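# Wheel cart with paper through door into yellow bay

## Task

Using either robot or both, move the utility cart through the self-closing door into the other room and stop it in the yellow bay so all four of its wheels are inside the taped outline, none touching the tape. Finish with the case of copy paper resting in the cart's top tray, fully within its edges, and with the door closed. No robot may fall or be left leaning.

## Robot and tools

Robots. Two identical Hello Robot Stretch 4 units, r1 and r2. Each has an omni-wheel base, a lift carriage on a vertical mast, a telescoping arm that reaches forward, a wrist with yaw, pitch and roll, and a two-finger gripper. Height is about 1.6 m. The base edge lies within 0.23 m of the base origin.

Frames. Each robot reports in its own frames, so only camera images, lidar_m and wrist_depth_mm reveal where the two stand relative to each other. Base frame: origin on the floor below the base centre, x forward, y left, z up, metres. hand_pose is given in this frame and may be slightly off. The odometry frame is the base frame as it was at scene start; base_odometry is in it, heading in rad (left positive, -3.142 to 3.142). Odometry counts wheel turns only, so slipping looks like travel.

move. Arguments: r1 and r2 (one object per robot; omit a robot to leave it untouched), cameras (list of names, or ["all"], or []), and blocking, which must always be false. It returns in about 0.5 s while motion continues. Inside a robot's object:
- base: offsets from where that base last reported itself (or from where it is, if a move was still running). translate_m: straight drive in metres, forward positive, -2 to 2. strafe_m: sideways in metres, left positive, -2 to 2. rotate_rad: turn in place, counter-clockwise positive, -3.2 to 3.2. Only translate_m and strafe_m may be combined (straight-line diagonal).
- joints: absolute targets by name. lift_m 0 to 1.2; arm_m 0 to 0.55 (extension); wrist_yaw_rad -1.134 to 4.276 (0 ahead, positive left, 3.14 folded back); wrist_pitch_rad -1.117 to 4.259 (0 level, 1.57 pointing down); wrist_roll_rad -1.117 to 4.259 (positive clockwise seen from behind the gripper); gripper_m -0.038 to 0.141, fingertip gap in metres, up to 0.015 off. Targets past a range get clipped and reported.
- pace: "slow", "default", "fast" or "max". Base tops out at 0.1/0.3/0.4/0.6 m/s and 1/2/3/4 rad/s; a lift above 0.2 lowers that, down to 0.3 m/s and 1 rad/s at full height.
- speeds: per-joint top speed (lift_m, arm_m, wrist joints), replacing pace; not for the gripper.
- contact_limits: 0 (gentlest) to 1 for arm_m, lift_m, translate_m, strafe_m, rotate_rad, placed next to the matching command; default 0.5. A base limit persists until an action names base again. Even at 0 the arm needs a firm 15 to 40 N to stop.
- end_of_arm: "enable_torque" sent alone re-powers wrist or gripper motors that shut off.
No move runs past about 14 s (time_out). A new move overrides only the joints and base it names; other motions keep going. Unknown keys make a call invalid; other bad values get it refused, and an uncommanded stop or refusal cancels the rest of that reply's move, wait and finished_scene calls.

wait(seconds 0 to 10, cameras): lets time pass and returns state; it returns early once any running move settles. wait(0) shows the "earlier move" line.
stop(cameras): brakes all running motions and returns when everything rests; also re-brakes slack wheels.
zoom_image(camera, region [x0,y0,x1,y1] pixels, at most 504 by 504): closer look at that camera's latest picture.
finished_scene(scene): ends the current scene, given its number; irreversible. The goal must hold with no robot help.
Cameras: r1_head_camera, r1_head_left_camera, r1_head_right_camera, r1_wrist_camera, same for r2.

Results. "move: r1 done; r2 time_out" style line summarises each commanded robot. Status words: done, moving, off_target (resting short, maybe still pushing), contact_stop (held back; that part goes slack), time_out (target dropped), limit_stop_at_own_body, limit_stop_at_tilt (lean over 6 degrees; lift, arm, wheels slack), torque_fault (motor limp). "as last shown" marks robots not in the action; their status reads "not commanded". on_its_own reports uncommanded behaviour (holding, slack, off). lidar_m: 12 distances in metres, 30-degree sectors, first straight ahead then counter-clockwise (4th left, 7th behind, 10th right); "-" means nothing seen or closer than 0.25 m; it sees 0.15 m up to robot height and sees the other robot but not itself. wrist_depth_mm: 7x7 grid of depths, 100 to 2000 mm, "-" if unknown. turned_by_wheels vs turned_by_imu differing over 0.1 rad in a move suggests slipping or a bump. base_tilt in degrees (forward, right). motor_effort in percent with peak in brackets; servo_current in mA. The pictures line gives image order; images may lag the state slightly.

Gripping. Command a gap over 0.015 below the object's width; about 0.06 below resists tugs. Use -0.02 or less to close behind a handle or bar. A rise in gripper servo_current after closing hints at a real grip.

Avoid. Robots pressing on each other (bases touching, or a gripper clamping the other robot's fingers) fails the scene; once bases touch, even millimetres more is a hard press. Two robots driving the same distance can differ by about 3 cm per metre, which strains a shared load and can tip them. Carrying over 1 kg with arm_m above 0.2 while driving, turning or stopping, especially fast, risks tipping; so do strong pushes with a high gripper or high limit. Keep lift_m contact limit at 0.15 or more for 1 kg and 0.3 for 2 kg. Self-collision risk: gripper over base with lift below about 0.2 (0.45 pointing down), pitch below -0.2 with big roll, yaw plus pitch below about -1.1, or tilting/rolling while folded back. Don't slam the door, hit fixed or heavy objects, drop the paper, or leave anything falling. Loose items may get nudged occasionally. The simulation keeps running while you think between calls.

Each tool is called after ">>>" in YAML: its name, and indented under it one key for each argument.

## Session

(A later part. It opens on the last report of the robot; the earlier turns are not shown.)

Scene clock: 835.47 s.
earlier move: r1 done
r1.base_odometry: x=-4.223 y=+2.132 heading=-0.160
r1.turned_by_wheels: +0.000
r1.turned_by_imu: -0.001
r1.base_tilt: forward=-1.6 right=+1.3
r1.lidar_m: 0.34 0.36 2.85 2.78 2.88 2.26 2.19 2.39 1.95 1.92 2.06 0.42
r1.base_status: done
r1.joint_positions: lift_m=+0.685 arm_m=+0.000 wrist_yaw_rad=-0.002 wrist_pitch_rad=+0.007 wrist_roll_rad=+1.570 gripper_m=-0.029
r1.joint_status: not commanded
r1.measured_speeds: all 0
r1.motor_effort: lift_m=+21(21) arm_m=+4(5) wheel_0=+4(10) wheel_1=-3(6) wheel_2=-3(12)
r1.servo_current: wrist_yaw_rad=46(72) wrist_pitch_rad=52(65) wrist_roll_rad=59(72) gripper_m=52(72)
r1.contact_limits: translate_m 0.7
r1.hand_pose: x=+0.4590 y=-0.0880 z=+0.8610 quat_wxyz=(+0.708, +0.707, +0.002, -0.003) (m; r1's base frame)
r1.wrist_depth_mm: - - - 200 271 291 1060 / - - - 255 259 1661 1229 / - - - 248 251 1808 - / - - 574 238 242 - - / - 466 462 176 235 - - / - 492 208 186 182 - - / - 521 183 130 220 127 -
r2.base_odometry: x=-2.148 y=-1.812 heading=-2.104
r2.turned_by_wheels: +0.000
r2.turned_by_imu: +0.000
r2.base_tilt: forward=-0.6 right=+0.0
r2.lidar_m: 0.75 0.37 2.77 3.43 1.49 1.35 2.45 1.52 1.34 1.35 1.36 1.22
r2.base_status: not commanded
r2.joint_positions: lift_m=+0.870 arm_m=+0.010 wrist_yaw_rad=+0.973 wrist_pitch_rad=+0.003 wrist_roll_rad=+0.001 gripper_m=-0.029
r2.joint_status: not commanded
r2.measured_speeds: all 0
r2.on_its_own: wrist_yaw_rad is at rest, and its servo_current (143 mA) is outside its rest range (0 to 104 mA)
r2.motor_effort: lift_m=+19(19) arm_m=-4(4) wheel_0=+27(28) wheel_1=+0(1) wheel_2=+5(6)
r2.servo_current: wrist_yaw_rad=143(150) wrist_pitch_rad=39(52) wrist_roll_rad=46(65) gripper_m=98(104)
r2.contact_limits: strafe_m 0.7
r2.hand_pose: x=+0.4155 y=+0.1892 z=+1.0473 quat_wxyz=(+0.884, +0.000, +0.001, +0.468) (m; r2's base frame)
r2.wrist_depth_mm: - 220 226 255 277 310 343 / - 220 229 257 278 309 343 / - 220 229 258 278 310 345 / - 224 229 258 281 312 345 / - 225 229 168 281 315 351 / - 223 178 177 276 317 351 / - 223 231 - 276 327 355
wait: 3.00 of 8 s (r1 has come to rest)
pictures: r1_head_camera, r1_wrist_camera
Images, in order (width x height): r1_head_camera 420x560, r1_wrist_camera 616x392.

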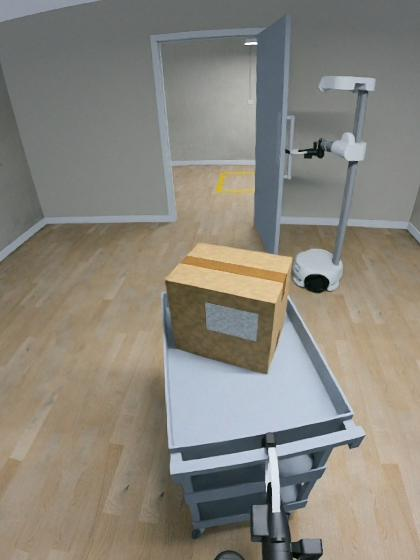

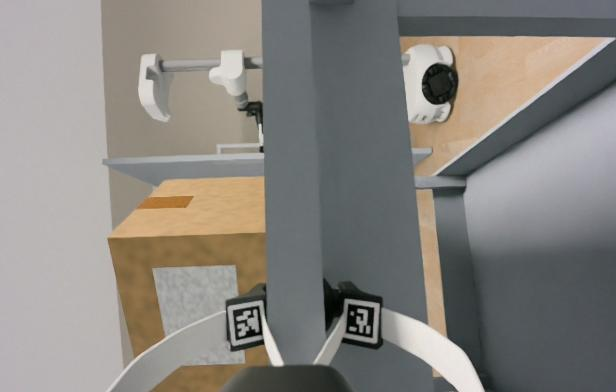

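>>> move:
  blocking: false
  r1: {"base":{"translate_m":0.4,"strafe_m":0.1},"contact_limits":{"translate_m":0.7},"pace":"slow"}

>>> wait:
  seconds: 8
  cameras: ["r1_head_camera","r1_wrist_camera"]

Scene clock: 840.03 s.
move: r1 moving
r1.base_odometry: x=-4.210 y=+2.133 heading=-0.160
r1.turned_by_wheels: +0.000
r1.turned_by_imu: +0.000
r1.base_tilt: forward=-1.6 right=+1.3
r1.lidar_m: 0.35 0.35 2.82 2.77 2.88 2.25 2.22 2.41 1.97 1.93 2.06 0.42
r1.base_status: translate_m moving; strafe_m moving
r1.joint_positions: lift_m=+0.685 arm_m=+0.000 wrist_yaw_rad=-0.002 wrist_pitch_rad=+0.007 wrist_roll_rad=+1.570 gripper_m=-0.029
r1.joint_status: not commanded
r1.measured_speeds: translate_m=+0.050 strafe_m=+0.012 rotate_rad=+0.003 lift_m=+0.000 arm_m=+0.000 wrist_yaw_rad=+0.000 wrist_pitch_rad=+0.000 wrist_roll_rad=+0.000
r1.motor_effort: lift_m=+21(21) arm_m=+4(4) wheel_0=+0(6) wheel_1=+4(6) wheel_2=-9(10)
r1.servo_current: wrist_yaw_rad=65(72) wrist_pitch_rad=52(59) wrist_roll_rad=39(59) gripper_m=52(65)
r1.contact_limits: translate_m 0.7
r1.hand_pose: x=+0.4590 y=-0.0880 z=+0.8610 quat_wxyz=(+0.708, +0.707, +0.002, -0.003) (m; r1's base frame)
r1.wrist_depth_mm: - - - - 273 294 1078 / - - - 256 262 1661 1182 / - - - 248 250 1808 - / - - 585 239 242 - - / - 462 466 176 235 - - / - 488 206 187 181 - - / - 530 512 134 220 127 -
r2.base_odometry: x=-2.148 y=-1.812 heading=-2.104
r2.turned_by_wheels: +0.000
r2.turned_by_imu: +0.000
r2.base_tilt: forward=-0.7 right=+0.0
r2.lidar_m: 0.76 0.37 2.79 3.41 1.47 1.32 2.46 1.53 1.35 1.35 1.36 1.19
r2.base_status: not commanded
r2.joint_positions: lift_m=+0.870 arm_m=+0.010 wrist_yaw_rad=+0.973 wrist_pitch_rad=+0.003 wrist_roll_rad=+0.001 gripper_m=-0.029
r2.joint_status: not commanded
r2.measured_speeds: all 0
r2.motor_effort: lift_m=+19(19) arm_m=-4(4) wheel_0=+27(28) wheel_1=+1(1) wheel_2=+5(6)
r2.servo_current: wrist_yaw_rad=143(150) wrist_pitch_rad=46(46) wrist_roll_rad=46(52) gripper_m=98(98)
r2.contact_limits: strafe_m 0.7
r2.hand_pose: x=+0.4155 y=+0.1892 z=+1.0473 quat_wxyz=(+0.884, +0.000, +0.001, +0.468) (m; r2's base frame)
r2.wrist_depth_mm: - 221 227 255 278 310 345 / - 220 229 256 279 310 343 / - 221 228 256 279 312 343 / - 224 229 257 281 310 345 / - 224 230 167 282 314 349 / - 223 178 177 276 317 351 / - 223 230 - 277 327 353
pictures: none

Scene clock: 844.90 s.
earlier move: r1 done
r1.base_odometry: x=-3.812 y=+2.167 heading=-0.159
r1.turned_by_wheels: +0.000
r1.turned_by_imu: -0.001
r1.base_tilt: forward=-1.6 right=+1.3
r1.lidar_m: 0.38 0.39 2.71 2.66 2.86 2.63 2.59 2.72 2.11 2.06 2.23 0.43
r1.base_status: done
r1.joint_positions: lift_m=+0.685 arm_m=+0.000 wrist_yaw_rad=-0.002 wrist_pitch_rad=+0.007 wrist_roll_rad=+1.570 gripper_m=-0.029
r1.joint_status: not commanded
r1.measured_speeds: all 0
r1.motor_effort: lift_m=+21(21) arm_m=+4(5) wheel_0=+2(6) wheel_1=+3(7) wheel_2=-4(10)
r1.servo_current: wrist_yaw_rad=39(72) wrist_pitch_rad=52(59) wrist_roll_rad=46(72) gripper_m=52(65)
r1.contact_limits: translate_m 0.7
r1.hand_pose: x=+0.4590 y=-0.0880 z=+0.8610 quat_wxyz=(+0.708, +0.707, +0.002, -0.003) (m; r1's base frame)
r1.wrist_depth_mm: - - 1618 250 251 1464 1138 / - - - 243 245 1576 - / - - - 239 240 866 - / - 574 496 236 237 - - / - 473 469 172 233 - - / - 517 187 186 181 - - / - - 539 129 224 127 -
r2.base_odometry: x=-2.148 y=-1.812 heading=-2.104
r2.turned_by_wheels: +0.000
r2.turned_by_imu: +0.001
r2.base_tilt: forward=-0.7 right=+0.0
r2.lidar_m: 0.74 0.36 2.79 3.41 1.02 1.20 2.44 1.50 1.33 1.33 1.34 1.19
r2.base_status: not commanded
r2.joint_positions: lift_m=+0.870 arm_m=+0.010 wrist_yaw_rad=+0.973 wrist_pitch_rad=+0.003 wrist_roll_rad=+0.001 gripper_m=-0.029
r2.joint_status: not commanded
r2.measured_speeds: all 0
r2.on_its_own: wrist_yaw_rad is at rest, and its servo_current (137 mA) is outside its rest range (0 to 104 mA)
r2.motor_effort: lift_m=+19(19) arm_m=-4(4) wheel_0=+27(28) wheel_1=+1(1) wheel_2=+6(6)
r2.servo_current: wrist_yaw_rad=137(156) wrist_pitch_rad=39(52) wrist_roll_rad=52(59) gripper_m=98(104)
r2.contact_limits: strafe_m 0.7
r2.hand_pose: x=+0.4155 y=+0.1892 z=+1.0473 quat_wxyz=(+0.884, +0.000, +0.001, +0.468) (m; r2's base frame)
r2.wrist_depth_mm: - 220 226 256 278 309 343 / - 220 228 257 278 309 345 / - 220 228 256 279 312 347 / - 223 229 258 281 312 347 / - 224 230 168 282 314 349 / - 224 178 177 274 315 351 / - 223 231 - 276 327 353
wait: 4.87 of 8 s (r1 has come to rest)
pictures: r1_head_camera, r1_wrist_camera
Images, in order (width x height): r1_head_camera 420x560, r1_wrist_camera 616x392.

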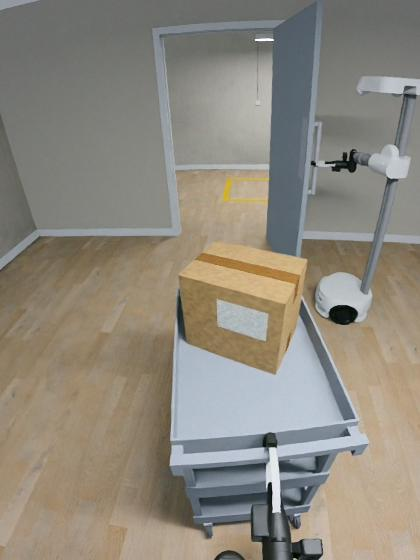

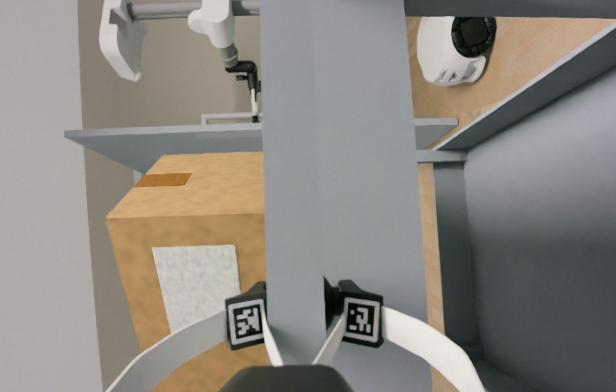

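>>> move:
  blocking: false
  r1: {"base":{"translate_m":0.4,"strafe_m":-0.005},"contact_limits":{"translate_m":0.7},"pace":"slow"}

>>> wait:
  seconds: 8
  cameras: ["r1_head_camera","r1_wrist_camera"]

Scene clock: 852.33 s.
move: r1 moving
r1.base_odometry: x=-3.800 y=+2.165 heading=-0.159
r1.turned_by_wheels: +0.000
r1.turned_by_imu: +0.000
r1.base_tilt: forward=-1.6 right=+1.3
r1.lidar_m: 0.36 0.39 2.71 2.65 2.82 2.64 2.60 2.70 2.10 2.06 2.20 0.43
r1.base_status: translate_m moving; strafe_m moving
r1.joint_positions: lift_m=+0.685 arm_m=+0.000 wrist_yaw_rad=-0.002 wrist_pitch_rad=+0.007 wrist_roll_rad=+1.570 gripper_m=-0.029
r1.joint_status: not commanded
r1.measured_speeds: translate_m=+0.048 strafe_m=-0.001 rotate_rad=-0.001 lift_m=+0.000 arm_m=+0.000 wrist_yaw_rad=+0.000 wrist_pitch_rad=+0.000 wrist_roll_rad=+0.000
r1.motor_effort: lift_m=+21(21) arm_m=+5(5) wheel_0=+6(6) wheel_1=+4(7) wheel_2=-7(9)
r1.servo_current: wrist_yaw_rad=59(65) wrist_pitch_rad=46(59) wrist_roll_rad=65(65) gripper_m=52(59)
r1.contact_limits: translate_m 0.7
r1.hand_pose: x=+0.4590 y=-0.0880 z=+0.8610 quat_wxyz=(+0.708, +0.707, +0.002, -0.003) (m; r1's base frame)
r1.wrist_depth_mm: - - 1708 249 251 1430 1160 / - - - 244 245 1618 - / - - - 239 240 854 - / - 574 504 235 237 - - / - 473 469 173 234 - - / - 517 208 186 181 - - / - - 183 130 224 127 -
r2.base_odometry: x=-2.148 y=-1.812 heading=-2.104
r2.turned_by_wheels: +0.000
r2.turned_by_imu: +0.000
r2.base_tilt: forward=-0.6 right=+0.0
r2.lidar_m: 0.74 0.38 2.79 3.40 1.01 1.19 2.42 1.54 1.33 1.36 1.37 1.20
r2.base_status: not commanded
r2.joint_positions: lift_m=+0.870 arm_m=+0.010 wrist_yaw_rad=+0.973 wrist_pitch_rad=+0.003 wrist_roll_rad=+0.001 gripper_m=-0.029
r2.joint_status: not commanded
r2.measured_speeds: all 0
r2.motor_effort: lift_m=+19(19) arm_m=-4(4) wheel_0=+27(28) wheel_1=+1(1) wheel_2=+5(6)
r2.servo_current: wrist_yaw_rad=137(150) wrist_pitch_rad=46(46) wrist_roll_rad=46(59) gripper_m=98(98)
r2.contact_limits: strafe_m 0.7
r2.hand_pose: x=+0.4155 y=+0.1892 z=+1.0473 quat_wxyz=(+0.884, +0.000, +0.001, +0.468) (m; r2's base frame)
r2.wrist_depth_mm: - 220 226 256 278 309 343 / - 220 227 257 278 310 343 / - 220 229 257 279 312 343 / - 224 229 258 281 312 345 / - 224 229 168 282 314 349 / - 223 177 176 274 315 351 / - 223 231 - 276 329 353
pictures: none

Scene clock: 857.10 s.
earlier move: r1 done
r1.base_odometry: x=-3.418 y=+2.099 heading=-0.159
r1.turned_by_wheels: +0.001
r1.turned_by_imu: +0.001
r1.base_tilt: forward=-1.6 right=+1.3
r1.lidar_m: 0.37 0.37 2.66 2.62 2.82 3.05 3.00 2.74 2.14 2.09 2.26 0.43
r1.base_status: done
r1.joint_positions: lift_m=+0.685 arm_m=+0.000 wrist_yaw_rad=-0.001 wrist_pitch_rad=+0.007 wrist_roll_rad=+1.570 gripper_m=-0.029
r1.joint_status: not commanded
r1.measured_speeds: all 0
r1.motor_effort: lift_m=+21(21) arm_m=+5(5) wheel_0=+5(10) wheel_1=+4(7) wheel_2=-1(9)
r1.servo_current: wrist_yaw_rad=52(72) wrist_pitch_rad=46(59) wrist_roll_rad=39(72) gripper_m=52(65)
r1.contact_limits: translate_m 0.7
r1.hand_pose: x=+0.4591 y=-0.0876 z=+0.8610 quat_wxyz=(+0.708, +0.707, +0.002, -0.003) (m; r1's base frame)
r1.wrist_depth_mm: - - - 250 254 1430 1205 / - - 1576 245 247 1576 - / - - - 239 241 1808 - / - 591 508 235 238 - - / - 469 466 173 234 - - / - 517 210 187 185 - - / - - 183 130 223 127 -
r2.base_odometry: x=-2.148 y=-1.812 heading=-2.104
r2.turned_by_wheels: +0.000
r2.turned_by_imu: +0.001
r2.base_tilt: forward=-0.7 right=+0.0
r2.lidar_m: 0.69 0.39 2.76 0.95 0.80 1.18 2.45 1.53 1.35 1.35 1.36 1.21
r2.base_status: not commanded
r2.joint_positions: lift_m=+0.870 arm_m=+0.010 wrist_yaw_rad=+0.973 wrist_pitch_rad=+0.003 wrist_roll_rad=+0.001 gripper_m=-0.029
r2.joint_status: not commanded
r2.measured_speeds: all 0
r2.on_its_own: wrist_yaw_rad is at rest, and its servo_current (137 mA) is outside its rest range (0 to 104 mA)
r2.motor_effort: lift_m=+19(19) arm_m=-4(4) wheel_0=+27(28) wheel_1=+0(1) wheel_2=+5(6)
r2.servo_current: wrist_yaw_rad=137(156) wrist_pitch_rad=46(46) wrist_roll_rad=52(59) gripper_m=98(104)
r2.contact_limits: strafe_m 0.7
r2.hand_pose: x=+0.4155 y=+0.1892 z=+1.0473 quat_wxyz=(+0.884, +0.000, +0.001, +0.468) (m; r2's base frame)
r2.wrist_depth_mm: - 221 227 255 277 310 345 / - 220 228 257 277 310 345 / - 220 228 257 279 312 345 / - 224 229 258 282 312 345 / - 224 229 167 282 314 349 / - 223 178 177 276 317 351 / - 223 231 - 277 330 353
wait: 4.77 of 8 s (r1 has come to rest)
pictures: r1_head_camera, r1_wrist_camera
Images, in order (width x height): r1_head_camera 420x560, r1_wrist_camera 616x392.

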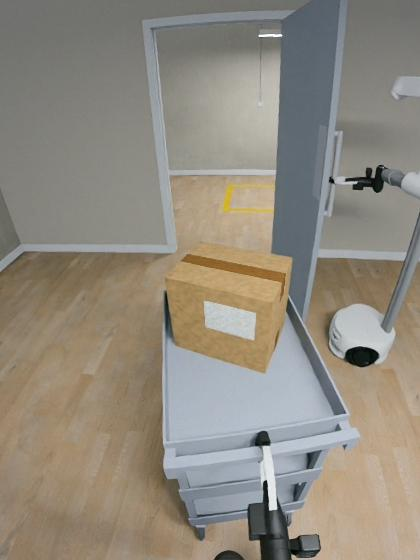

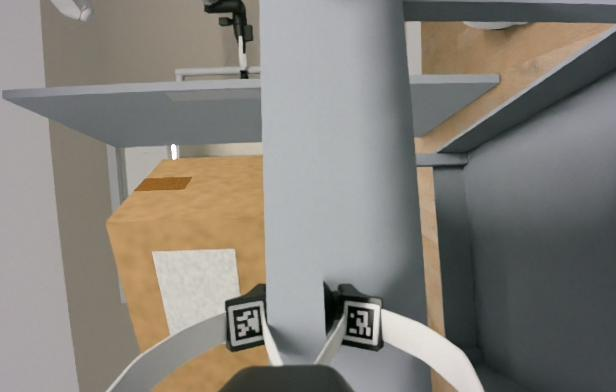

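>>> move:
  blocking: false
  r1: {"base":{"translate_m":0.4,"strafe_m":0.0},"contact_limits":{"translate_m":0.7},"pace":"slow"}

>>> wait:
  seconds: 8
  cameras: ["r1_head_camera","r1_wrist_camera","r2_head_left_camera"]

Scene clock: 888.93 s.
move: r1 moving
r1.base_odometry: x=-3.406 y=+2.097 heading=-0.158
r1.turned_by_wheels: +0.000
r1.turned_by_imu: +0.000
r1.base_tilt: forward=-1.6 right=+1.3
r1.lidar_m: 0.36 0.38 2.68 2.62 2.79 3.05 3.00 2.75 2.15 2.10 2.26 0.45
r1.base_status: translate_m moving; strafe_m moving
r1.joint_positions: lift_m=+0.685 arm_m=+0.000 wrist_yaw_rad=-0.001 wrist_pitch_rad=+0.007 wrist_roll_rad=+1.570 gripper_m=-0.029
r1.joint_status: not commanded
r1.measured_speeds: translate_m=+0.049 strafe_m=+0.000 rotate_rad=+0.001 lift_m=+0.000 arm_m=+0.000 wrist_yaw_rad=+0.000 wrist_pitch_rad=+0.000 wrist_roll_rad=+0.000
r1.motor_effort: lift_m=+21(21) arm_m=+4(5) wheel_0=+7(9) wheel_1=+5(7) wheel_2=-5(7)
r1.servo_current: wrist_yaw_rad=59(59) wrist_pitch_rad=52(59) wrist_roll_rad=46(59) gripper_m=52(65)
r1.contact_limits: translate_m 0.7
r1.hand_pose: x=+0.4591 y=-0.0876 z=+0.8610 quat_wxyz=(+0.708, +0.707, +0.002, -0.003) (m; r1's base frame)
r1.wrist_depth_mm: - - - 250 253 1464 1160 / - - 1576 246 248 1618 - / - - - 240 243 1661 - / - 597 517 235 237 - - / - 469 469 174 233 - - / - 517 210 187 183 - - / - - 183 130 224 127 -
r2.base_odometry: x=-2.148 y=-1.812 heading=-2.104
r2.turned_by_wheels: +0.000
r2.turned_by_imu: +0.000
r2.base_tilt: forward=-0.7 right=+0.0
r2.lidar_m: 0.76 0.39 2.75 0.91 0.77 1.16 2.44 1.53 1.34 1.35 1.34 1.20
r2.base_status: not commanded
r2.joint_positions: lift_m=+0.870 arm_m=+0.010 wrist_yaw_rad=+0.973 wrist_pitch_rad=+0.003 wrist_roll_rad=+0.001 gripper_m=-0.029
r2.joint_status: not commanded
r2.measured_speeds: all 0
r2.motor_effort: lift_m=+19(19) arm_m=-4(4) wheel_0=+27(28) wheel_1=+1(1) wheel_2=+5(6)
r2.servo_current: wrist_yaw_rad=143(143) wrist_pitch_rad=46(52) wrist_roll_rad=33(72) gripper_m=98(98)
r2.contact_limits: strafe_m 0.7
r2.hand_pose: x=+0.4155 y=+0.1892 z=+1.0473 quat_wxyz=(+0.884, +0.000, +0.001, +0.468) (m; r2's base frame)
r2.wrist_depth_mm: - 221 227 256 278 309 343 / - 219 228 256 279 309 343 / - 220 228 258 279 312 345 / - 224 229 259 281 314 345 / - 224 230 167 281 314 347 / - 223 178 177 274 317 351 / - 224 230 - 276 327 355
pictures: none

Scene clock: 893.70 s.
earlier move: r1 done
r1.base_odometry: x=-3.023 y=+2.036 heading=-0.159
r1.turned_by_wheels: +0.000
r1.turned_by_imu: -0.001
r1.base_tilt: forward=-1.6 right=+1.3
r1.lidar_m: 0.37 0.35 2.66 2.59 2.79 3.44 3.40 2.81 2.19 2.14 1.31 0.45
r1.base_status: done
r1.joint_positions: lift_m=+0.685 arm_m=+0.000 wrist_yaw_rad=-0.001 wrist_pitch_rad=+0.007 wrist_roll_rad=+1.570 gripper_m=-0.029
r1.joint_status: not commanded
r1.measured_speeds: all 0
r1.motor_effort: lift_m=+21(21) arm_m=+4(5) wheel_0=+3(9) wheel_1=+3(7) wheel_2=-3(8)
r1.servo_current: wrist_yaw_rad=46(72) wrist_pitch_rad=46(59) wrist_roll_rad=39(72) gripper_m=52(65)
r1.contact_limits: translate_m 0.7
r1.hand_pose: x=+0.4591 y=-0.0876 z=+0.8610 quat_wxyz=(+0.708, +0.707, +0.002, -0.003) (m; r1's base frame)
r1.wrist_depth_mm: - - - - 279 290 304 / - - 1138 256 262 1499 1182 / - - - 248 251 1808 - / - - 597 239 243 - - / - 466 462 176 236 - - / - 488 208 186 182 - - / - 517 512 130 220 127 -
r2.base_odometry: x=-2.148 y=-1.812 heading=-2.104
r2.turned_by_wheels: +0.000
r2.turned_by_imu: +0.001
r2.base_tilt: forward=-0.7 right=+0.0
r2.lidar_m: 0.73 0.37 2.78 0.70 0.73 1.37 2.41 1.51 1.35 1.37 1.33 1.21
r2.base_status: not commanded
r2.joint_positions: lift_m=+0.870 arm_m=+0.010 wrist_yaw_rad=+0.973 wrist_pitch_rad=+0.003 wrist_roll_rad=+0.001 gripper_m=-0.029
r2.joint_status: not commanded
r2.measured_speeds: all 0
r2.on_its_own: wrist_yaw_rad is at rest, and its servo_current (143 mA) is outside its rest range (0 to 104 mA)
r2.motor_effort: lift_m=+19(19) arm_m=-4(4) wheel_0=+27(28) wheel_1=+1(1) wheel_2=+6(6)
r2.servo_current: wrist_yaw_rad=143(156) wrist_pitch_rad=46(52) wrist_roll_rad=46(72) gripper_m=98(104)
r2.contact_limits: strafe_m 0.7
r2.hand_pose: x=+0.4155 y=+0.1892 z=+1.0473 quat_wxyz=(+0.884, +0.000, +0.001, +0.468) (m; r2's base frame)
r2.wrist_depth_mm: - 220 227 256 278 312 343 / - 220 228 257 278 310 343 / - 220 229 257 281 309 345 / - 223 229 259 281 312 347 / - 224 229 167 282 314 347 / - 221 178 177 276 315 351 / - 223 231 - 274 330 351
wait: 4.77 of 8 s (r1 has come to rest)
pictures: r1_head_camera, r1_wrist_camera, r2_head_left_camera
Images, in order (width x height): r1_head_camera 420x560, r1_wrist_camera 616x392, r2_head_left_camera 420x672.

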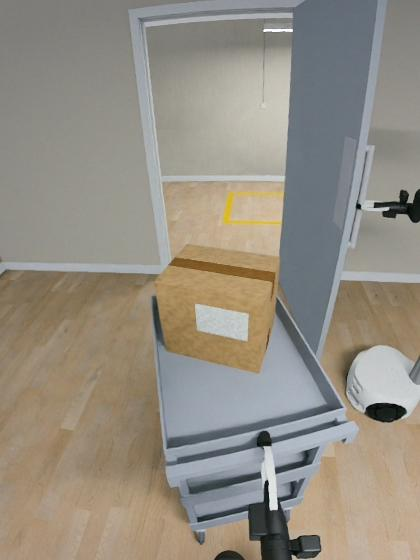

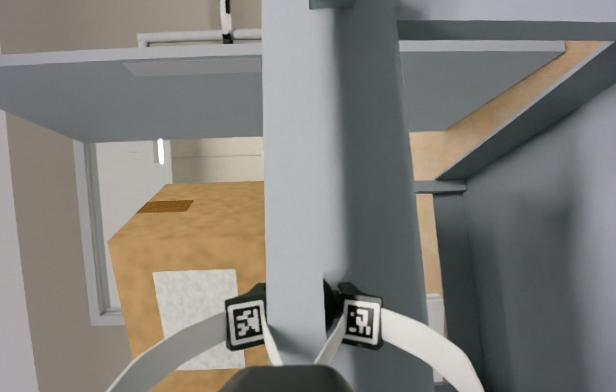

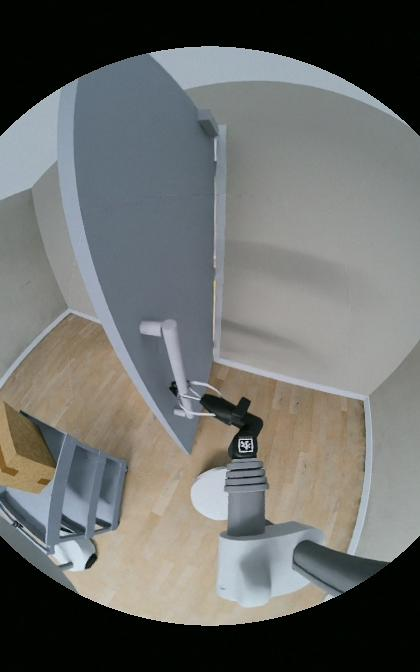

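>>> move:
  blocking: false
  r1: {"base":{"translate_m":0.35,"strafe_m":0.09},"contact_limits":{"translate_m":0.7},"pace":"slow"}

>>> wait:
  seconds: 8
  cameras: ["r1_head_camera","r1_wrist_camera","r1_head_left_camera"]

Scene clock: 901.47 s.
move: r1 moving
r1.base_odometry: x=-3.010 y=+2.037 heading=-0.158
r1.turned_by_wheels: +0.000
r1.turned_by_imu: +0.000
r1.base_tilt: forward=-1.6 right=+1.3
r1.lidar_m: 0.35 0.34 2.62 2.58 2.78 3.45 3.42 2.78 2.18 2.14 1.25 0.44
r1.base_status: translate_m moving; strafe_m moving
r1.joint_positions: lift_m=+0.685 arm_m=+0.000 wrist_yaw_rad=-0.001 wrist_pitch_rad=+0.007 wrist_roll_rad=+1.570 gripper_m=-0.029
r1.joint_status: not commanded
r1.measured_speeds: translate_m=+0.048 strafe_m=+0.012 rotate_rad=+0.001 lift_m=+0.000 arm_m=+0.000 wrist_yaw_rad=+0.000 wrist_pitch_rad=+0.000 wrist_roll_rad=+0.000
r1.motor_effort: lift_m=+21(21) arm_m=+4(5) wheel_0=+5(8) wheel_1=+6(7) wheel_2=-6(8)
r1.servo_current: wrist_yaw_rad=33(65) wrist_pitch_rad=46(52) wrist_roll_rad=46(65) gripper_m=52(59)
r1.contact_limits: translate_m 0.7
r1.hand_pose: x=+0.4591 y=-0.0876 z=+0.8610 quat_wxyz=(+0.708, +0.707, +0.002, -0.003) (m; r1's base frame)
r1.wrist_depth_mm: - - - - 285 287 290 / - - - 258 263 - 1205 / - - - 250 254 1808 - / - - 627 240 244 - - / - 466 462 177 236 - - / - 484 209 187 182 - - / - 504 504 130 219 127 -
r2.base_odometry: x=-2.148 y=-1.812 heading=-2.104
r2.turned_by_wheels: +0.000
r2.turned_by_imu: +0.000
r2.base_tilt: forward=-0.7 right=+0.0
r2.lidar_m: 0.74 0.38 2.79 0.69 0.74 1.39 2.44 1.53 1.35 1.35 1.37 1.19
r2.base_status: not commanded
r2.joint_positions: lift_m=+0.870 arm_m=+0.010 wrist_yaw_rad=+0.973 wrist_pitch_rad=+0.003 wrist_roll_rad=+0.001 gripper_m=-0.029
r2.joint_status: not commanded
r2.measured_speeds: all 0
r2.motor_effort: lift_m=+19(19) arm_m=-4(4) wheel_0=+27(27) wheel_1=+1(1) wheel_2=+6(6)
r2.servo_current: wrist_yaw_rad=124(150) wrist_pitch_rad=39(46) wrist_roll_rad=52(59) gripper_m=104(104)
r2.contact_limits: strafe_m 0.7
r2.hand_pose: x=+0.4155 y=+0.1892 z=+1.0473 quat_wxyz=(+0.884, +0.000, +0.001, +0.468) (m; r2's base frame)
r2.wrist_depth_mm: - 220 226 256 278 309 343 / - 220 228 257 278 310 343 / - 220 227 257 281 312 345 / - 224 229 258 281 312 345 / - 224 229 167 283 314 351 / 931 222 178 177 276 315 353 / 931 223 231 - 276 329 357
pictures: none

Scene clock: 905.83 s.
earlier move: r1 done
r1.base_odometry: x=-2.663 y=+2.069 heading=-0.159
r1.turned_by_wheels: +0.000
r1.turned_by_imu: -0.001
r1.base_tilt: forward=-1.6 right=+1.3
r1.lidar_m: 0.35 0.34 2.48 2.46 2.62 3.79 3.77 2.96 2.31 2.26 1.02 0.42
r1.base_status: done
r1.joint_positions: lift_m=+0.685 arm_m=+0.000 wrist_yaw_rad=-0.001 wrist_pitch_rad=+0.007 wrist_roll_rad=+1.570 gripper_m=-0.029
r1.joint_status: not commanded
r1.measured_speeds: all 0
r1.motor_effort: lift_m=+21(21) arm_m=+4(5) wheel_0=+2(8) wheel_1=+2(8) wheel_2=-4(9)
r1.servo_current: wrist_yaw_rad=52(72) wrist_pitch_rad=52(59) wrist_roll_rad=46(72) gripper_m=46(65)
r1.contact_limits: translate_m 0.7
r1.hand_pose: x=+0.4591 y=-0.0878 z=+0.8610 quat_wxyz=(+0.708, +0.707, +0.002, -0.003) (m; r1's base frame)
r1.wrist_depth_mm: - - - 260 266 281 294 / - - - 253 255 1464 1160 / 1708 - - 247 247 1808 - / 1756 - 569 238 241 - - / 1808 466 459 175 235 - - / 1808 488 187 187 181 - - / - 144 512 129 221 127 -
r2.base_odometry: x=-2.148 y=-1.812 heading=-2.104
r2.turned_by_wheels: +0.000
r2.turned_by_imu: +0.001
r2.base_tilt: forward=-0.7 right=+0.0
r2.lidar_m: 0.75 0.37 0.70 0.68 1.00 4.62 2.48 1.54 1.34 1.37 1.37 1.20
r2.base_status: not commanded
r2.joint_positions: lift_m=+0.870 arm_m=+0.010 wrist_yaw_rad=+0.973 wrist_pitch_rad=+0.003 wrist_roll_rad=+0.001 gripper_m=-0.029
r2.joint_status: not commanded
r2.measured_speeds: all 0
r2.on_its_own: wrist_yaw_rad is at rest, and its servo_current (143 mA) is outside its rest range (0 to 104 mA)
r2.motor_effort: lift_m=+19(19) arm_m=-4(4) wheel_0=+27(28) wheel_1=+1(1) wheel_2=+6(6)
r2.servo_current: wrist_yaw_rad=143(150) wrist_pitch_rad=46(46) wrist_roll_rad=46(59) gripper_m=98(104)
r2.contact_limits: strafe_m 0.7
r2.hand_pose: x=+0.4155 y=+0.1892 z=+1.0473 quat_wxyz=(+0.884, +0.000, +0.001, +0.468) (m; r2's base frame)
r2.wrist_depth_mm: - 220 227 256 278 310 343 / - 220 228 257 278 312 343 / - 220 229 257 279 312 345 / - 223 229 258 281 312 349 / 640 224 229 168 281 314 347 / 647 223 178 177 276 317 351 / 564 223 230 - 277 329 355
wait: 4.37 of 8 s (r1 has come to rest)
pictures: r1_head_camera, r1_head_left_camera, r1_wrist_camera
Images, in order (width x height): r1_head_camera 420x560, r1_head_left_camera 420x672, r1_wrist_camera 616x392.

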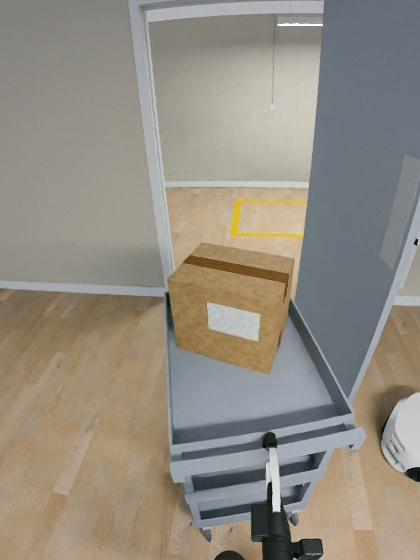

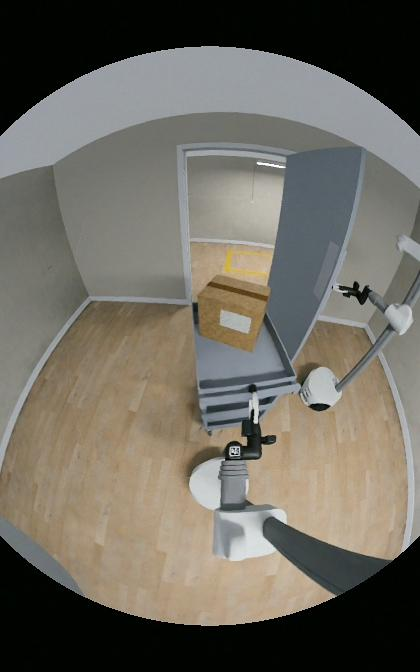

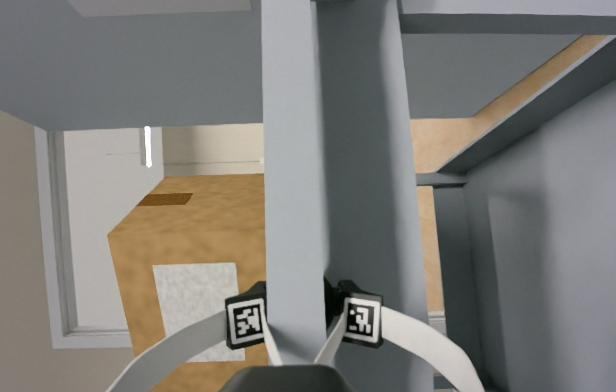

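>>> move:
  blocking: false
  r1: {"base":{"translate_m":0.12,"strafe_m":0.13},"contact_limits":{"translate_m":0.7},"pace":"slow"}

>>> wait:
  seconds: 8
  cameras: ["r1_head_camera","r1_wrist_camera"]

Scene clock: 914.70 s.
move: r1 moving
r1.base_odometry: x=-2.653 y=+2.077 heading=-0.159
r1.turned_by_wheels: -0.001
r1.turned_by_imu: -0.001
r1.base_tilt: forward=-1.6 right=+1.3
r1.lidar_m: 0.35 0.35 2.50 2.46 2.63 3.80 3.77 2.96 2.33 2.26 1.03 0.44
r1.base_status: translate_m moving; strafe_m moving
r1.joint_positions: lift_m=+0.685 arm_m=+0.000 wrist_yaw_rad=-0.002 wrist_pitch_rad=+0.007 wrist_roll_rad=+1.570 gripper_m=-0.029
r1.joint_status: not commanded
r1.measured_speeds: translate_m=+0.034 strafe_m=+0.037 rotate_rad=-0.001 lift_m=+0.000 arm_m=+0.000 wrist_yaw_rad=+0.000 wrist_pitch_rad=+0.000 wrist_roll_rad=+0.000
r1.motor_effort: lift_m=+21(21) arm_m=+4(4) wheel_0=-6(7) wheel_1=+4(7) wheel_2=-7(9)
r1.servo_current: wrist_yaw_rad=59(59) wrist_pitch_rad=52(59) wrist_roll_rad=52(65) gripper_m=52(59)
r1.contact_limits: translate_m 0.7
r1.hand_pose: x=+0.4591 y=-0.0879 z=+0.8610 quat_wxyz=(+0.708, +0.707, +0.002, -0.003) (m; r1's base frame)
r1.wrist_depth_mm: - - - 258 265 282 296 / - - - 253 255 1499 1182 / 1708 - - 244 248 1756 - / 1808 - 554 238 241 - - / 1756 466 462 175 235 - - / 1808 492 188 171 181 - - / - 144 517 130 221 127 -
r2.base_odometry: x=-2.148 y=-1.812 heading=-2.104
r2.turned_by_wheels: +0.000
r2.turned_by_imu: +0.000
r2.base_tilt: forward=-0.7 right=+0.0
r2.lidar_m: 0.75 0.37 0.72 0.69 1.00 4.61 2.48 1.53 1.35 1.36 1.35 1.19
r2.base_status: not commanded
r2.joint_positions: lift_m=+0.870 arm_m=+0.010 wrist_yaw_rad=+0.973 wrist_pitch_rad=+0.003 wrist_roll_rad=+0.001 gripper_m=-0.029
r2.joint_status: not commanded
r2.measured_speeds: all 0
r2.motor_effort: lift_m=+19(19) arm_m=-4(4) wheel_0=+27(27) wheel_1=+1(1) wheel_2=+6(6)
r2.servo_current: wrist_yaw_rad=130(143) wrist_pitch_rad=39(46) wrist_roll_rad=39(59) gripper_m=91(98)
r2.contact_limits: strafe_m 0.7
r2.hand_pose: x=+0.4155 y=+0.1892 z=+1.0473 quat_wxyz=(+0.884, +0.000, +0.001, +0.468) (m; r2's base frame)
r2.wrist_depth_mm: - 221 226 255 278 310 343 / - 220 228 256 278 309 343 / - 220 228 257 279 312 345 / - 224 229 259 281 312 347 / 647 225 229 167 282 314 349 / 654 222 178 177 276 315 349 / 569 223 231 - 276 329 353
pictures: none

Scene clock: 917.23 s.
earlier move: r1 done
r1.base_odometry: x=-2.524 y=+2.179 heading=-0.159
r1.turned_by_wheels: +0.000
r1.turned_by_imu: +0.000
r1.base_tilt: forward=-1.6 right=+1.3
r1.lidar_m: 0.38 0.41 2.39 2.33 2.53 3.66 3.87 3.16 2.46 2.41 1.08 0.44
r1.base_status: done
r1.joint_positions: lift_m=+0.685 arm_m=+0.000 wrist_yaw_rad=-0.002 wrist_pitch_rad=+0.007 wrist_roll_rad=+1.570 gripper_m=-0.029
r1.joint_status: not commanded
r1.measured_speeds: all 0
r1.motor_effort: lift_m=+21(21) arm_m=+4(5) wheel_0=-5(10) wheel_1=+2(9) wheel_2=-4(9)
r1.servo_current: wrist_yaw_rad=46(65) wrist_pitch_rad=59(59) wrist_roll_rad=33(72) gripper_m=59(59)
r1.contact_limits: translate_m 0.7
r1.hand_pose: x=+0.4591 y=-0.0879 z=+0.8610 quat_wxyz=(+0.708, +0.707, +0.002, -0.003) (m; r1's base frame)
r1.wrist_depth_mm: - - - 228 230 - 1160 / - - - 229 230 1499 - / - - 564 229 231 - - / 1808 462 455 229 231 - - / 1708 508 492 168 229 - - / 1756 549 187 187 180 - - / - 136 174 129 229 127 -
r2.base_odometry: x=-2.148 y=-1.812 heading=-2.104
r2.turned_by_wheels: +0.000
r2.turned_by_imu: +0.000
r2.base_tilt: forward=-0.7 right=+0.0
r2.lidar_m: 0.72 0.36 0.77 0.76 1.07 4.58 2.44 1.51 1.33 1.34 1.36 1.19
r2.base_status: not commanded
r2.joint_positions: lift_m=+0.870 arm_m=+0.010 wrist_yaw_rad=+0.973 wrist_pitch_rad=+0.003 wrist_roll_rad=+0.001 gripper_m=-0.029
r2.joint_status: not commanded
r2.measured_speeds: all 0
r2.on_its_own: wrist_yaw_rad is at rest, and its servo_current (130 mA) is outside its rest range (0 to 104 mA)
r2.motor_effort: lift_m=+19(19) arm_m=-4(4) wheel_0=+27(27) wheel_1=+1(1) wheel_2=+5(6)
r2.servo_current: wrist_yaw_rad=130(150) wrist_pitch_rad=46(46) wrist_roll_rad=46(65) gripper_m=91(104)
r2.contact_limits: strafe_m 0.7
r2.hand_pose: x=+0.4155 y=+0.1892 z=+1.0473 quat_wxyz=(+0.884, +0.000, +0.001, +0.468) (m; r2's base frame)
r2.wrist_depth_mm: - 220 227 256 278 309 345 / - 220 228 257 279 307 343 / - 221 229 257 279 312 343 / - 224 229 258 281 312 349 / - 224 229 168 282 314 349 / 768 222 178 177 273 317 351 / 615 223 230 - 277 327 353
wait: 2.53 of 8 s (r1 has come to rest)
pictures: r1_head_camera, r1_wrist_camera
Images, in order (width x height): r1_head_camera 420x560, r1_wrist_camera 616x392.

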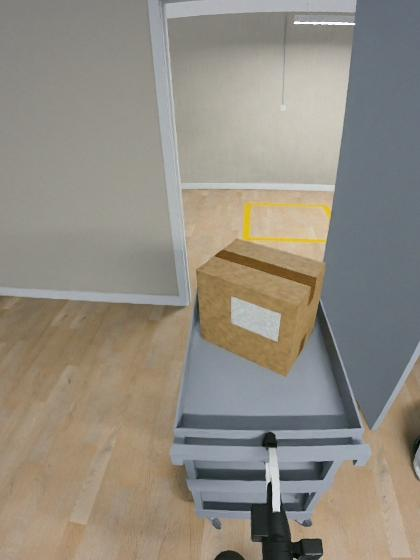

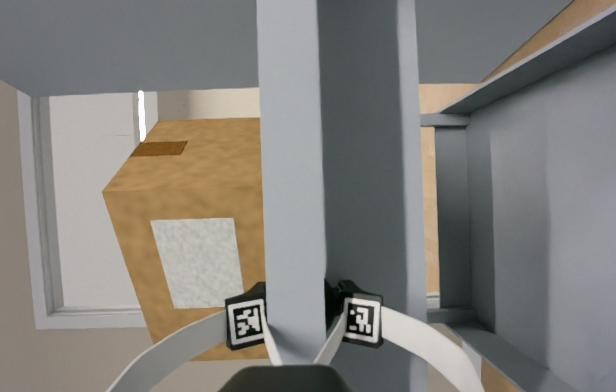

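>>> move:
  blocking: false
  r1: {"base":{"translate_m":0.35,"strafe_m":-0.02},"contact_limits":{"translate_m":0.5},"pace":"slow"}

>>> wait:
  seconds: 8
  cameras: ["r1_head_camera","r1_wrist_camera","r1_head_left_camera"]

Scene clock: 927.97 s.
move: r1 moving
r1.base_odometry: x=-2.512 y=+2.176 heading=-0.159
r1.turned_by_wheels: +0.000
r1.turned_by_imu: +0.000
r1.base_tilt: forward=-1.6 right=+1.3
r1.lidar_m: 0.38 0.39 2.37 2.33 2.50 3.71 3.88 3.14 2.45 2.39 1.06 0.43
r1.base_status: translate_m moving; strafe_m moving
r1.joint_positions: lift_m=+0.685 arm_m=+0.000 wrist_yaw_rad=-0.002 wrist_pitch_rad=+0.007 wrist_roll_rad=+1.570 gripper_m=-0.029
r1.joint_status: not commanded
r1.measured_speeds: translate_m=+0.049 strafe_m=-0.003 rotate_rad=-0.001 lift_m=+0.000 arm_m=+0.000 wrist_yaw_rad=+0.000 wrist_pitch_rad=+0.000 wrist_roll_rad=+0.000
r1.motor_effort: lift_m=+21(21) arm_m=+4(4) wheel_0=+5(7) wheel_1=+6(7) wheel_2=-7(9)
r1.servo_current: wrist_yaw_rad=52(65) wrist_pitch_rad=46(59) wrist_roll_rad=52(59) gripper_m=59(59)
r1.contact_limits: translate_m 0.5
r1.hand_pose: x=+0.4591 y=-0.0879 z=+0.8610 quat_wxyz=(+0.708, +0.707, +0.002, -0.003) (m; r1's base frame)
r1.wrist_depth_mm: - - - 226 227 - 1182 / - - - 227 229 788 - / - - 554 227 229 - - / - 459 462 167 229 - - / 1661 508 492 167 230 - - / 1708 574 209 187 182 - - / - 136 167 130 230 136 -
r2.base_odometry: x=-2.148 y=-1.812 heading=-2.104
r2.turned_by_wheels: +0.000
r2.turned_by_imu: +0.000
r2.base_tilt: forward=-0.7 right=+0.0
r2.lidar_m: 0.74 0.37 0.76 0.77 1.09 4.60 2.46 1.51 1.34 1.36 1.37 1.21
r2.base_status: not commanded
r2.joint_positions: lift_m=+0.870 arm_m=+0.010 wrist_yaw_rad=+0.973 wrist_pitch_rad=+0.003 wrist_roll_rad=+0.001 gripper_m=-0.029
r2.joint_status: not commanded
r2.measured_speeds: all 0
r2.motor_effort: lift_m=+19(19) arm_m=-4(4) wheel_0=+27(27) wheel_1=+1(1) wheel_2=+6(6)
r2.servo_current: wrist_yaw_rad=150(150) wrist_pitch_rad=33(46) wrist_roll_rad=46(46) gripper_m=91(98)
r2.contact_limits: strafe_m 0.7
r2.hand_pose: x=+0.4155 y=+0.1892 z=+1.0473 quat_wxyz=(+0.884, +0.000, +0.001, +0.468) (m; r2's base frame)
r2.wrist_depth_mm: - 221 228 256 277 310 342 / - 220 227 257 278 309 345 / - 220 229 258 279 310 345 / - 224 229 259 279 314 347 / - 224 229 167 282 312 349 / 866 223 178 177 276 315 351 / 609 220 232 - 276 329 355
pictures: none

Scene clock: 932.27 s.
earlier move: r1 done
r1.base_odometry: x=-2.182 y=+2.104 heading=-0.159
r1.turned_by_wheels: +0.000
r1.turned_by_imu: +0.001
r1.base_tilt: forward=-1.6 right=+1.3
r1.lidar_m: 0.38 0.40 2.36 2.31 2.48 3.69 - 3.14 2.47 0.92 0.89 0.44
r1.base_status: done
r1.joint_positions: lift_m=+0.685 arm_m=+0.000 wrist_yaw_rad=-0.001 wrist_pitch_rad=+0.007 wrist_roll_rad=+1.570 gripper_m=-0.029
r1.joint_status: not commanded
r1.measured_speeds: all 0
r1.motor_effort: lift_m=+21(21) arm_m=+4(5) wheel_0=+5(10) wheel_1=+3(7) wheel_2=-1(9)
r1.servo_current: wrist_yaw_rad=39(65) wrist_pitch_rad=52(65) wrist_roll_rad=39(72) gripper_m=59(65)
r1.contact_limits: translate_m 0.5
r1.hand_pose: x=+0.4592 y=-0.0876 z=+0.8610 quat_wxyz=(+0.708, +0.707, +0.002, -0.003) (m; r1's base frame)
r1.wrist_depth_mm: - - - 233 233 1708 1138 / - - - 232 231 1708 - / - - 591 231 233 - - / - 462 462 229 231 - - / - 492 488 169 230 - - / - 554 211 185 183 - - / - 136 176 130 229 127 -
r2.base_odometry: x=-2.148 y=-1.812 heading=-2.104
r2.turned_by_wheels: +0.000
r2.turned_by_imu: +0.001
r2.base_tilt: forward=-0.7 right=+0.0
r2.lidar_m: 0.73 0.38 0.80 0.92 4.14 4.60 2.49 1.53 1.36 1.36 1.37 1.19
r2.base_status: not commanded
r2.joint_positions: lift_m=+0.870 arm_m=+0.010 wrist_yaw_rad=+0.973 wrist_pitch_rad=+0.003 wrist_roll_rad=+0.001 gripper_m=-0.029
r2.joint_status: not commanded
r2.measured_speeds: all 0
r2.on_its_own: wrist_yaw_rad is at rest, and its servo_current (143 mA) is outside its rest range (0 to 104 mA)
r2.motor_effort: lift_m=+19(19) arm_m=-4(4) wheel_0=+27(28) wheel_1=+0(1) wheel_2=+5(6)
r2.servo_current: wrist_yaw_rad=143(150) wrist_pitch_rad=46(52) wrist_roll_rad=39(59) gripper_m=91(104)
r2.contact_limits: strafe_m 0.7
r2.hand_pose: x=+0.4155 y=+0.1892 z=+1.0473 quat_wxyz=(+0.884, +0.000, +0.001, +0.468) (m; r2's base frame)
r2.wrist_depth_mm: - 221 227 256 277 307 342 / - 220 228 257 278 309 343 / - 220 228 257 281 310 345 / - 223 229 259 281 312 347 / - 224 229 168 281 315 349 / 820 220 177 177 276 317 353 / - 223 232 - 276 327 355
wait: 4.30 of 8 s (r1 has come to rest)
pictures: r1_head_camera, r1_head_left_camera, r1_wrist_camera
Images, in order (width x height): r1_head_camera 420x560, r1_head_left_camera 420x672, r1_wrist_camera 616x392.

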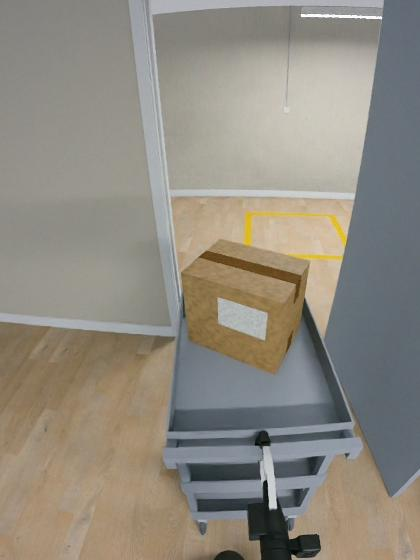

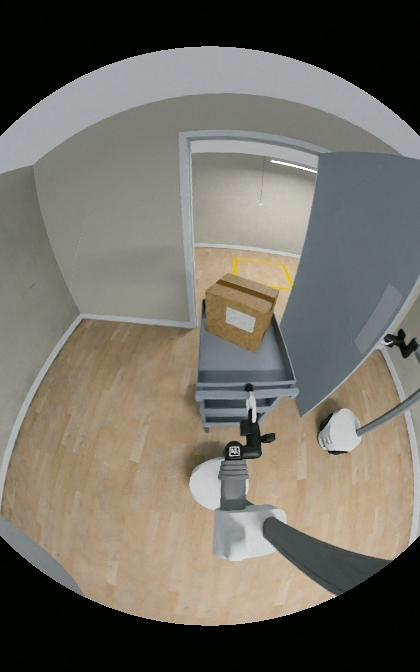

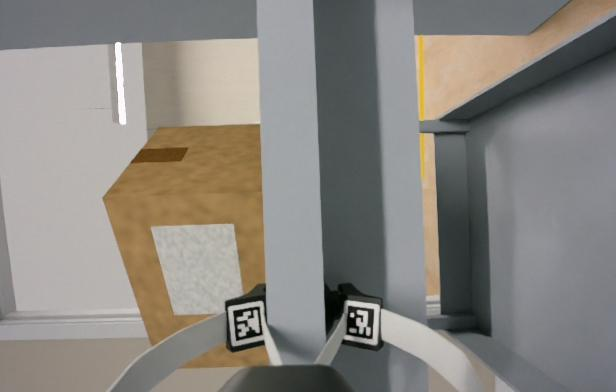

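>>> move:
  blocking: false
  r1: {"base":{"translate_m":0.45,"strafe_m":-0.02},"contact_limits":{"translate_m":0.5},"pace":"slow"}

>>> wait:
  seconds: 8
  cameras: ["r1_head_camera","r1_wrist_camera","r1_head_right_camera"]

Scene clock: 944.70 s.
move: r1 moving
r1.base_odometry: x=-2.170 y=+2.101 heading=-0.158
r1.turned_by_wheels: +0.001
r1.turned_by_imu: +0.000
r1.base_tilt: forward=-1.6 right=+1.2
r1.lidar_m: 0.39 0.38 2.36 2.32 2.49 3.70 - 3.15 2.46 0.91 0.90 0.44
r1.base_status: translate_m moving; strafe_m moving
r1.joint_positions: lift_m=+0.685 arm_m=+0.000 wrist_yaw_rad=-0.001 wrist_pitch_rad=+0.007 wrist_roll_rad=+1.570 gripper_m=-0.029
r1.joint_status: not commanded
r1.measured_speeds: translate_m=+0.049 strafe_m=-0.002 rotate_rad=-0.003 lift_m=+0.000 arm_m=+0.000 wrist_yaw_rad=+0.000 wrist_pitch_rad=+0.000 wrist_roll_rad=+0.000
r1.motor_effort: lift_m=+21(21) arm_m=+4(4) wheel_0=+9(9) wheel_1=+6(7) wheel_2=-6(7)
r1.servo_current: wrist_yaw_rad=46(65) wrist_pitch_rad=52(59) wrist_roll_rad=46(65) gripper_m=59(59)
r1.contact_limits: translate_m 0.5
r1.hand_pose: x=+0.4592 y=-0.0876 z=+0.8610 quat_wxyz=(+0.708, +0.707, +0.002, -0.003) (m; r1's base frame)
r1.wrist_depth_mm: - - - 232 233 1618 1160 / - - - 232 233 1661 - / - - 585 231 231 - - / - 469 466 231 232 - - / - 488 488 169 231 - - / - 549 211 187 183 - - / - 136 176 130 229 127 -
r2.base_odometry: x=-2.148 y=-1.812 heading=-2.104
r2.turned_by_wheels: +0.000
r2.turned_by_imu: +0.000
r2.base_tilt: forward=-0.7 right=+0.0
r2.lidar_m: 0.75 0.38 0.79 0.91 4.13 4.62 2.45 1.50 1.35 1.37 1.38 1.21
r2.base_status: not commanded
r2.joint_positions: lift_m=+0.870 arm_m=+0.010 wrist_yaw_rad=+0.973 wrist_pitch_rad=+0.003 wrist_roll_rad=+0.001 gripper_m=-0.029
r2.joint_status: not commanded
r2.measured_speeds: all 0
r2.motor_effort: lift_m=+19(19) arm_m=-4(4) wheel_0=+27(27) wheel_1=+1(1) wheel_2=+5(6)
r2.servo_current: wrist_yaw_rad=143(150) wrist_pitch_rad=39(52) wrist_roll_rad=46(59) gripper_m=98(104)
r2.contact_limits: strafe_m 0.7
r2.hand_pose: x=+0.4155 y=+0.1892 z=+1.0473 quat_wxyz=(+0.884, +0.000, +0.001, +0.468) (m; r2's base frame)
r2.wrist_depth_mm: - 221 225 256 278 310 343 / - 219 228 258 279 310 343 / - 220 229 257 279 312 345 / - 225 229 258 282 310 343 / - 224 229 168 282 314 347 / 820 222 177 177 273 317 353 / - 223 231 - 276 327 353
pictures: none

Scene clock: 950.00 s.
earlier move: r1 done
r1.base_odometry: x=-1.741 y=+2.013 heading=-0.158
r1.turned_by_wheels: +0.000
r1.turned_by_imu: +0.000
r1.base_tilt: forward=-1.6 right=+1.3
r1.lidar_m: 0.36 0.37 1.86 2.29 2.46 3.63 - 3.18 0.93 0.72 0.73 0.46
r1.base_status: done
r1.joint_positions: lift_m=+0.685 arm_m=+0.000 wrist_yaw_rad=-0.001 wrist_pitch_rad=+0.007 wrist_roll_rad=+1.570 gripper_m=-0.029
r1.joint_status: not commanded
r1.measured_speeds: all 0
r1.motor_effort: lift_m=+21(21) arm_m=+4(5) wheel_0=+3(10) wheel_1=+2(7) wheel_2=-2(9)
r1.servo_current: wrist_yaw_rad=59(72) wrist_pitch_rad=52(59) wrist_roll_rad=46(78) gripper_m=59(65)
r1.contact_limits: translate_m 0.5
r1.hand_pose: x=+0.4592 y=-0.0876 z=+0.8610 quat_wxyz=(+0.708, +0.707, +0.002, -0.003) (m; r1's base frame)
r1.wrist_depth_mm: - - - 251 254 1499 1182 / - - - 245 248 1618 - / - - - 240 242 1808 - / - - 517 235 237 - - / - 469 469 174 234 - - / - 512 209 185 184 - - / - 525 182 130 224 127 -
r2.base_odometry: x=-2.148 y=-1.812 heading=-2.104
r2.turned_by_wheels: +0.000
r2.turned_by_imu: +0.001
r2.base_tilt: forward=-0.7 right=+0.0
r2.lidar_m: 0.72 0.38 0.87 0.92 4.13 4.60 2.42 1.50 1.33 1.34 1.35 1.20
r2.base_status: not commanded
r2.joint_positions: lift_m=+0.870 arm_m=+0.010 wrist_yaw_rad=+0.973 wrist_pitch_rad=+0.003 wrist_roll_rad=+0.001 gripper_m=-0.029
r2.joint_status: not commanded
r2.measured_speeds: all 0
r2.on_its_own: wrist_yaw_rad is at rest, and its servo_current (143 mA) is outside its rest range (0 to 104 mA)
r2.motor_effort: lift_m=+19(19) arm_m=-4(4) wheel_0=+27(28) wheel_1=+1(1) wheel_2=+5(6)
r2.servo_current: wrist_yaw_rad=143(156) wrist_pitch_rad=52(52) wrist_roll_rad=59(72) gripper_m=91(104)
r2.contact_limits: strafe_m 0.7
r2.hand_pose: x=+0.4155 y=+0.1892 z=+1.0473 quat_wxyz=(+0.884, +0.000, +0.001, +0.468) (m; r2's base frame)
r2.wrist_depth_mm: - 219 227 254 276 309 345 / - 220 228 257 278 310 342 / - 220 228 257 279 312 345 / - 224 229 259 282 312 349 / - 222 229 168 282 314 347 / - 222 178 177 274 315 349 / - 222 230 - 276 327 353
wait: 5.30 of 8 s (r1 has come to rest)
pictures: r1_head_camera, r1_head_right_camera, r1_wrist_camera
Images, in order (width x height): r1_head_camera 420x560, r1_head_right_camera 420x672, r1_wrist_camera 616x392.

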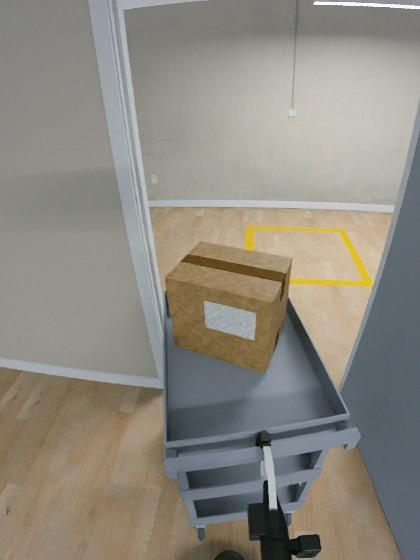

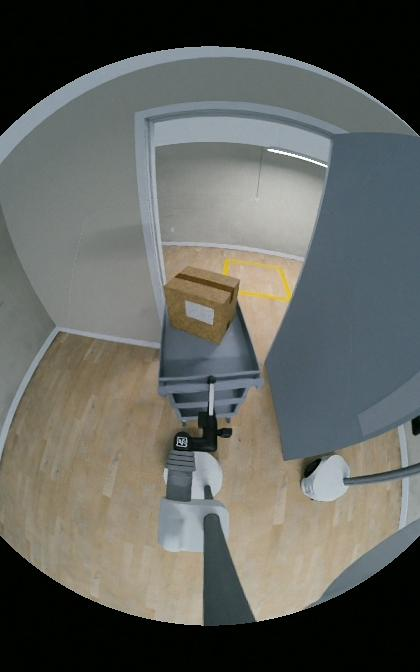

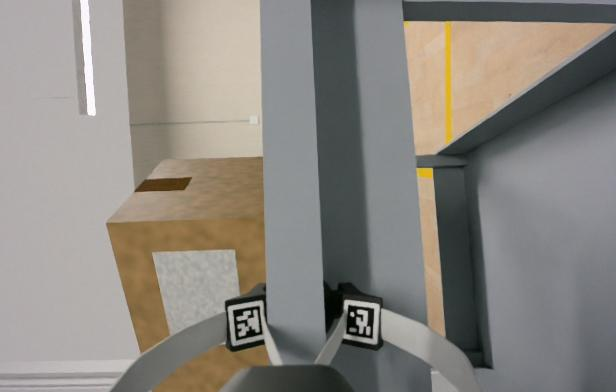

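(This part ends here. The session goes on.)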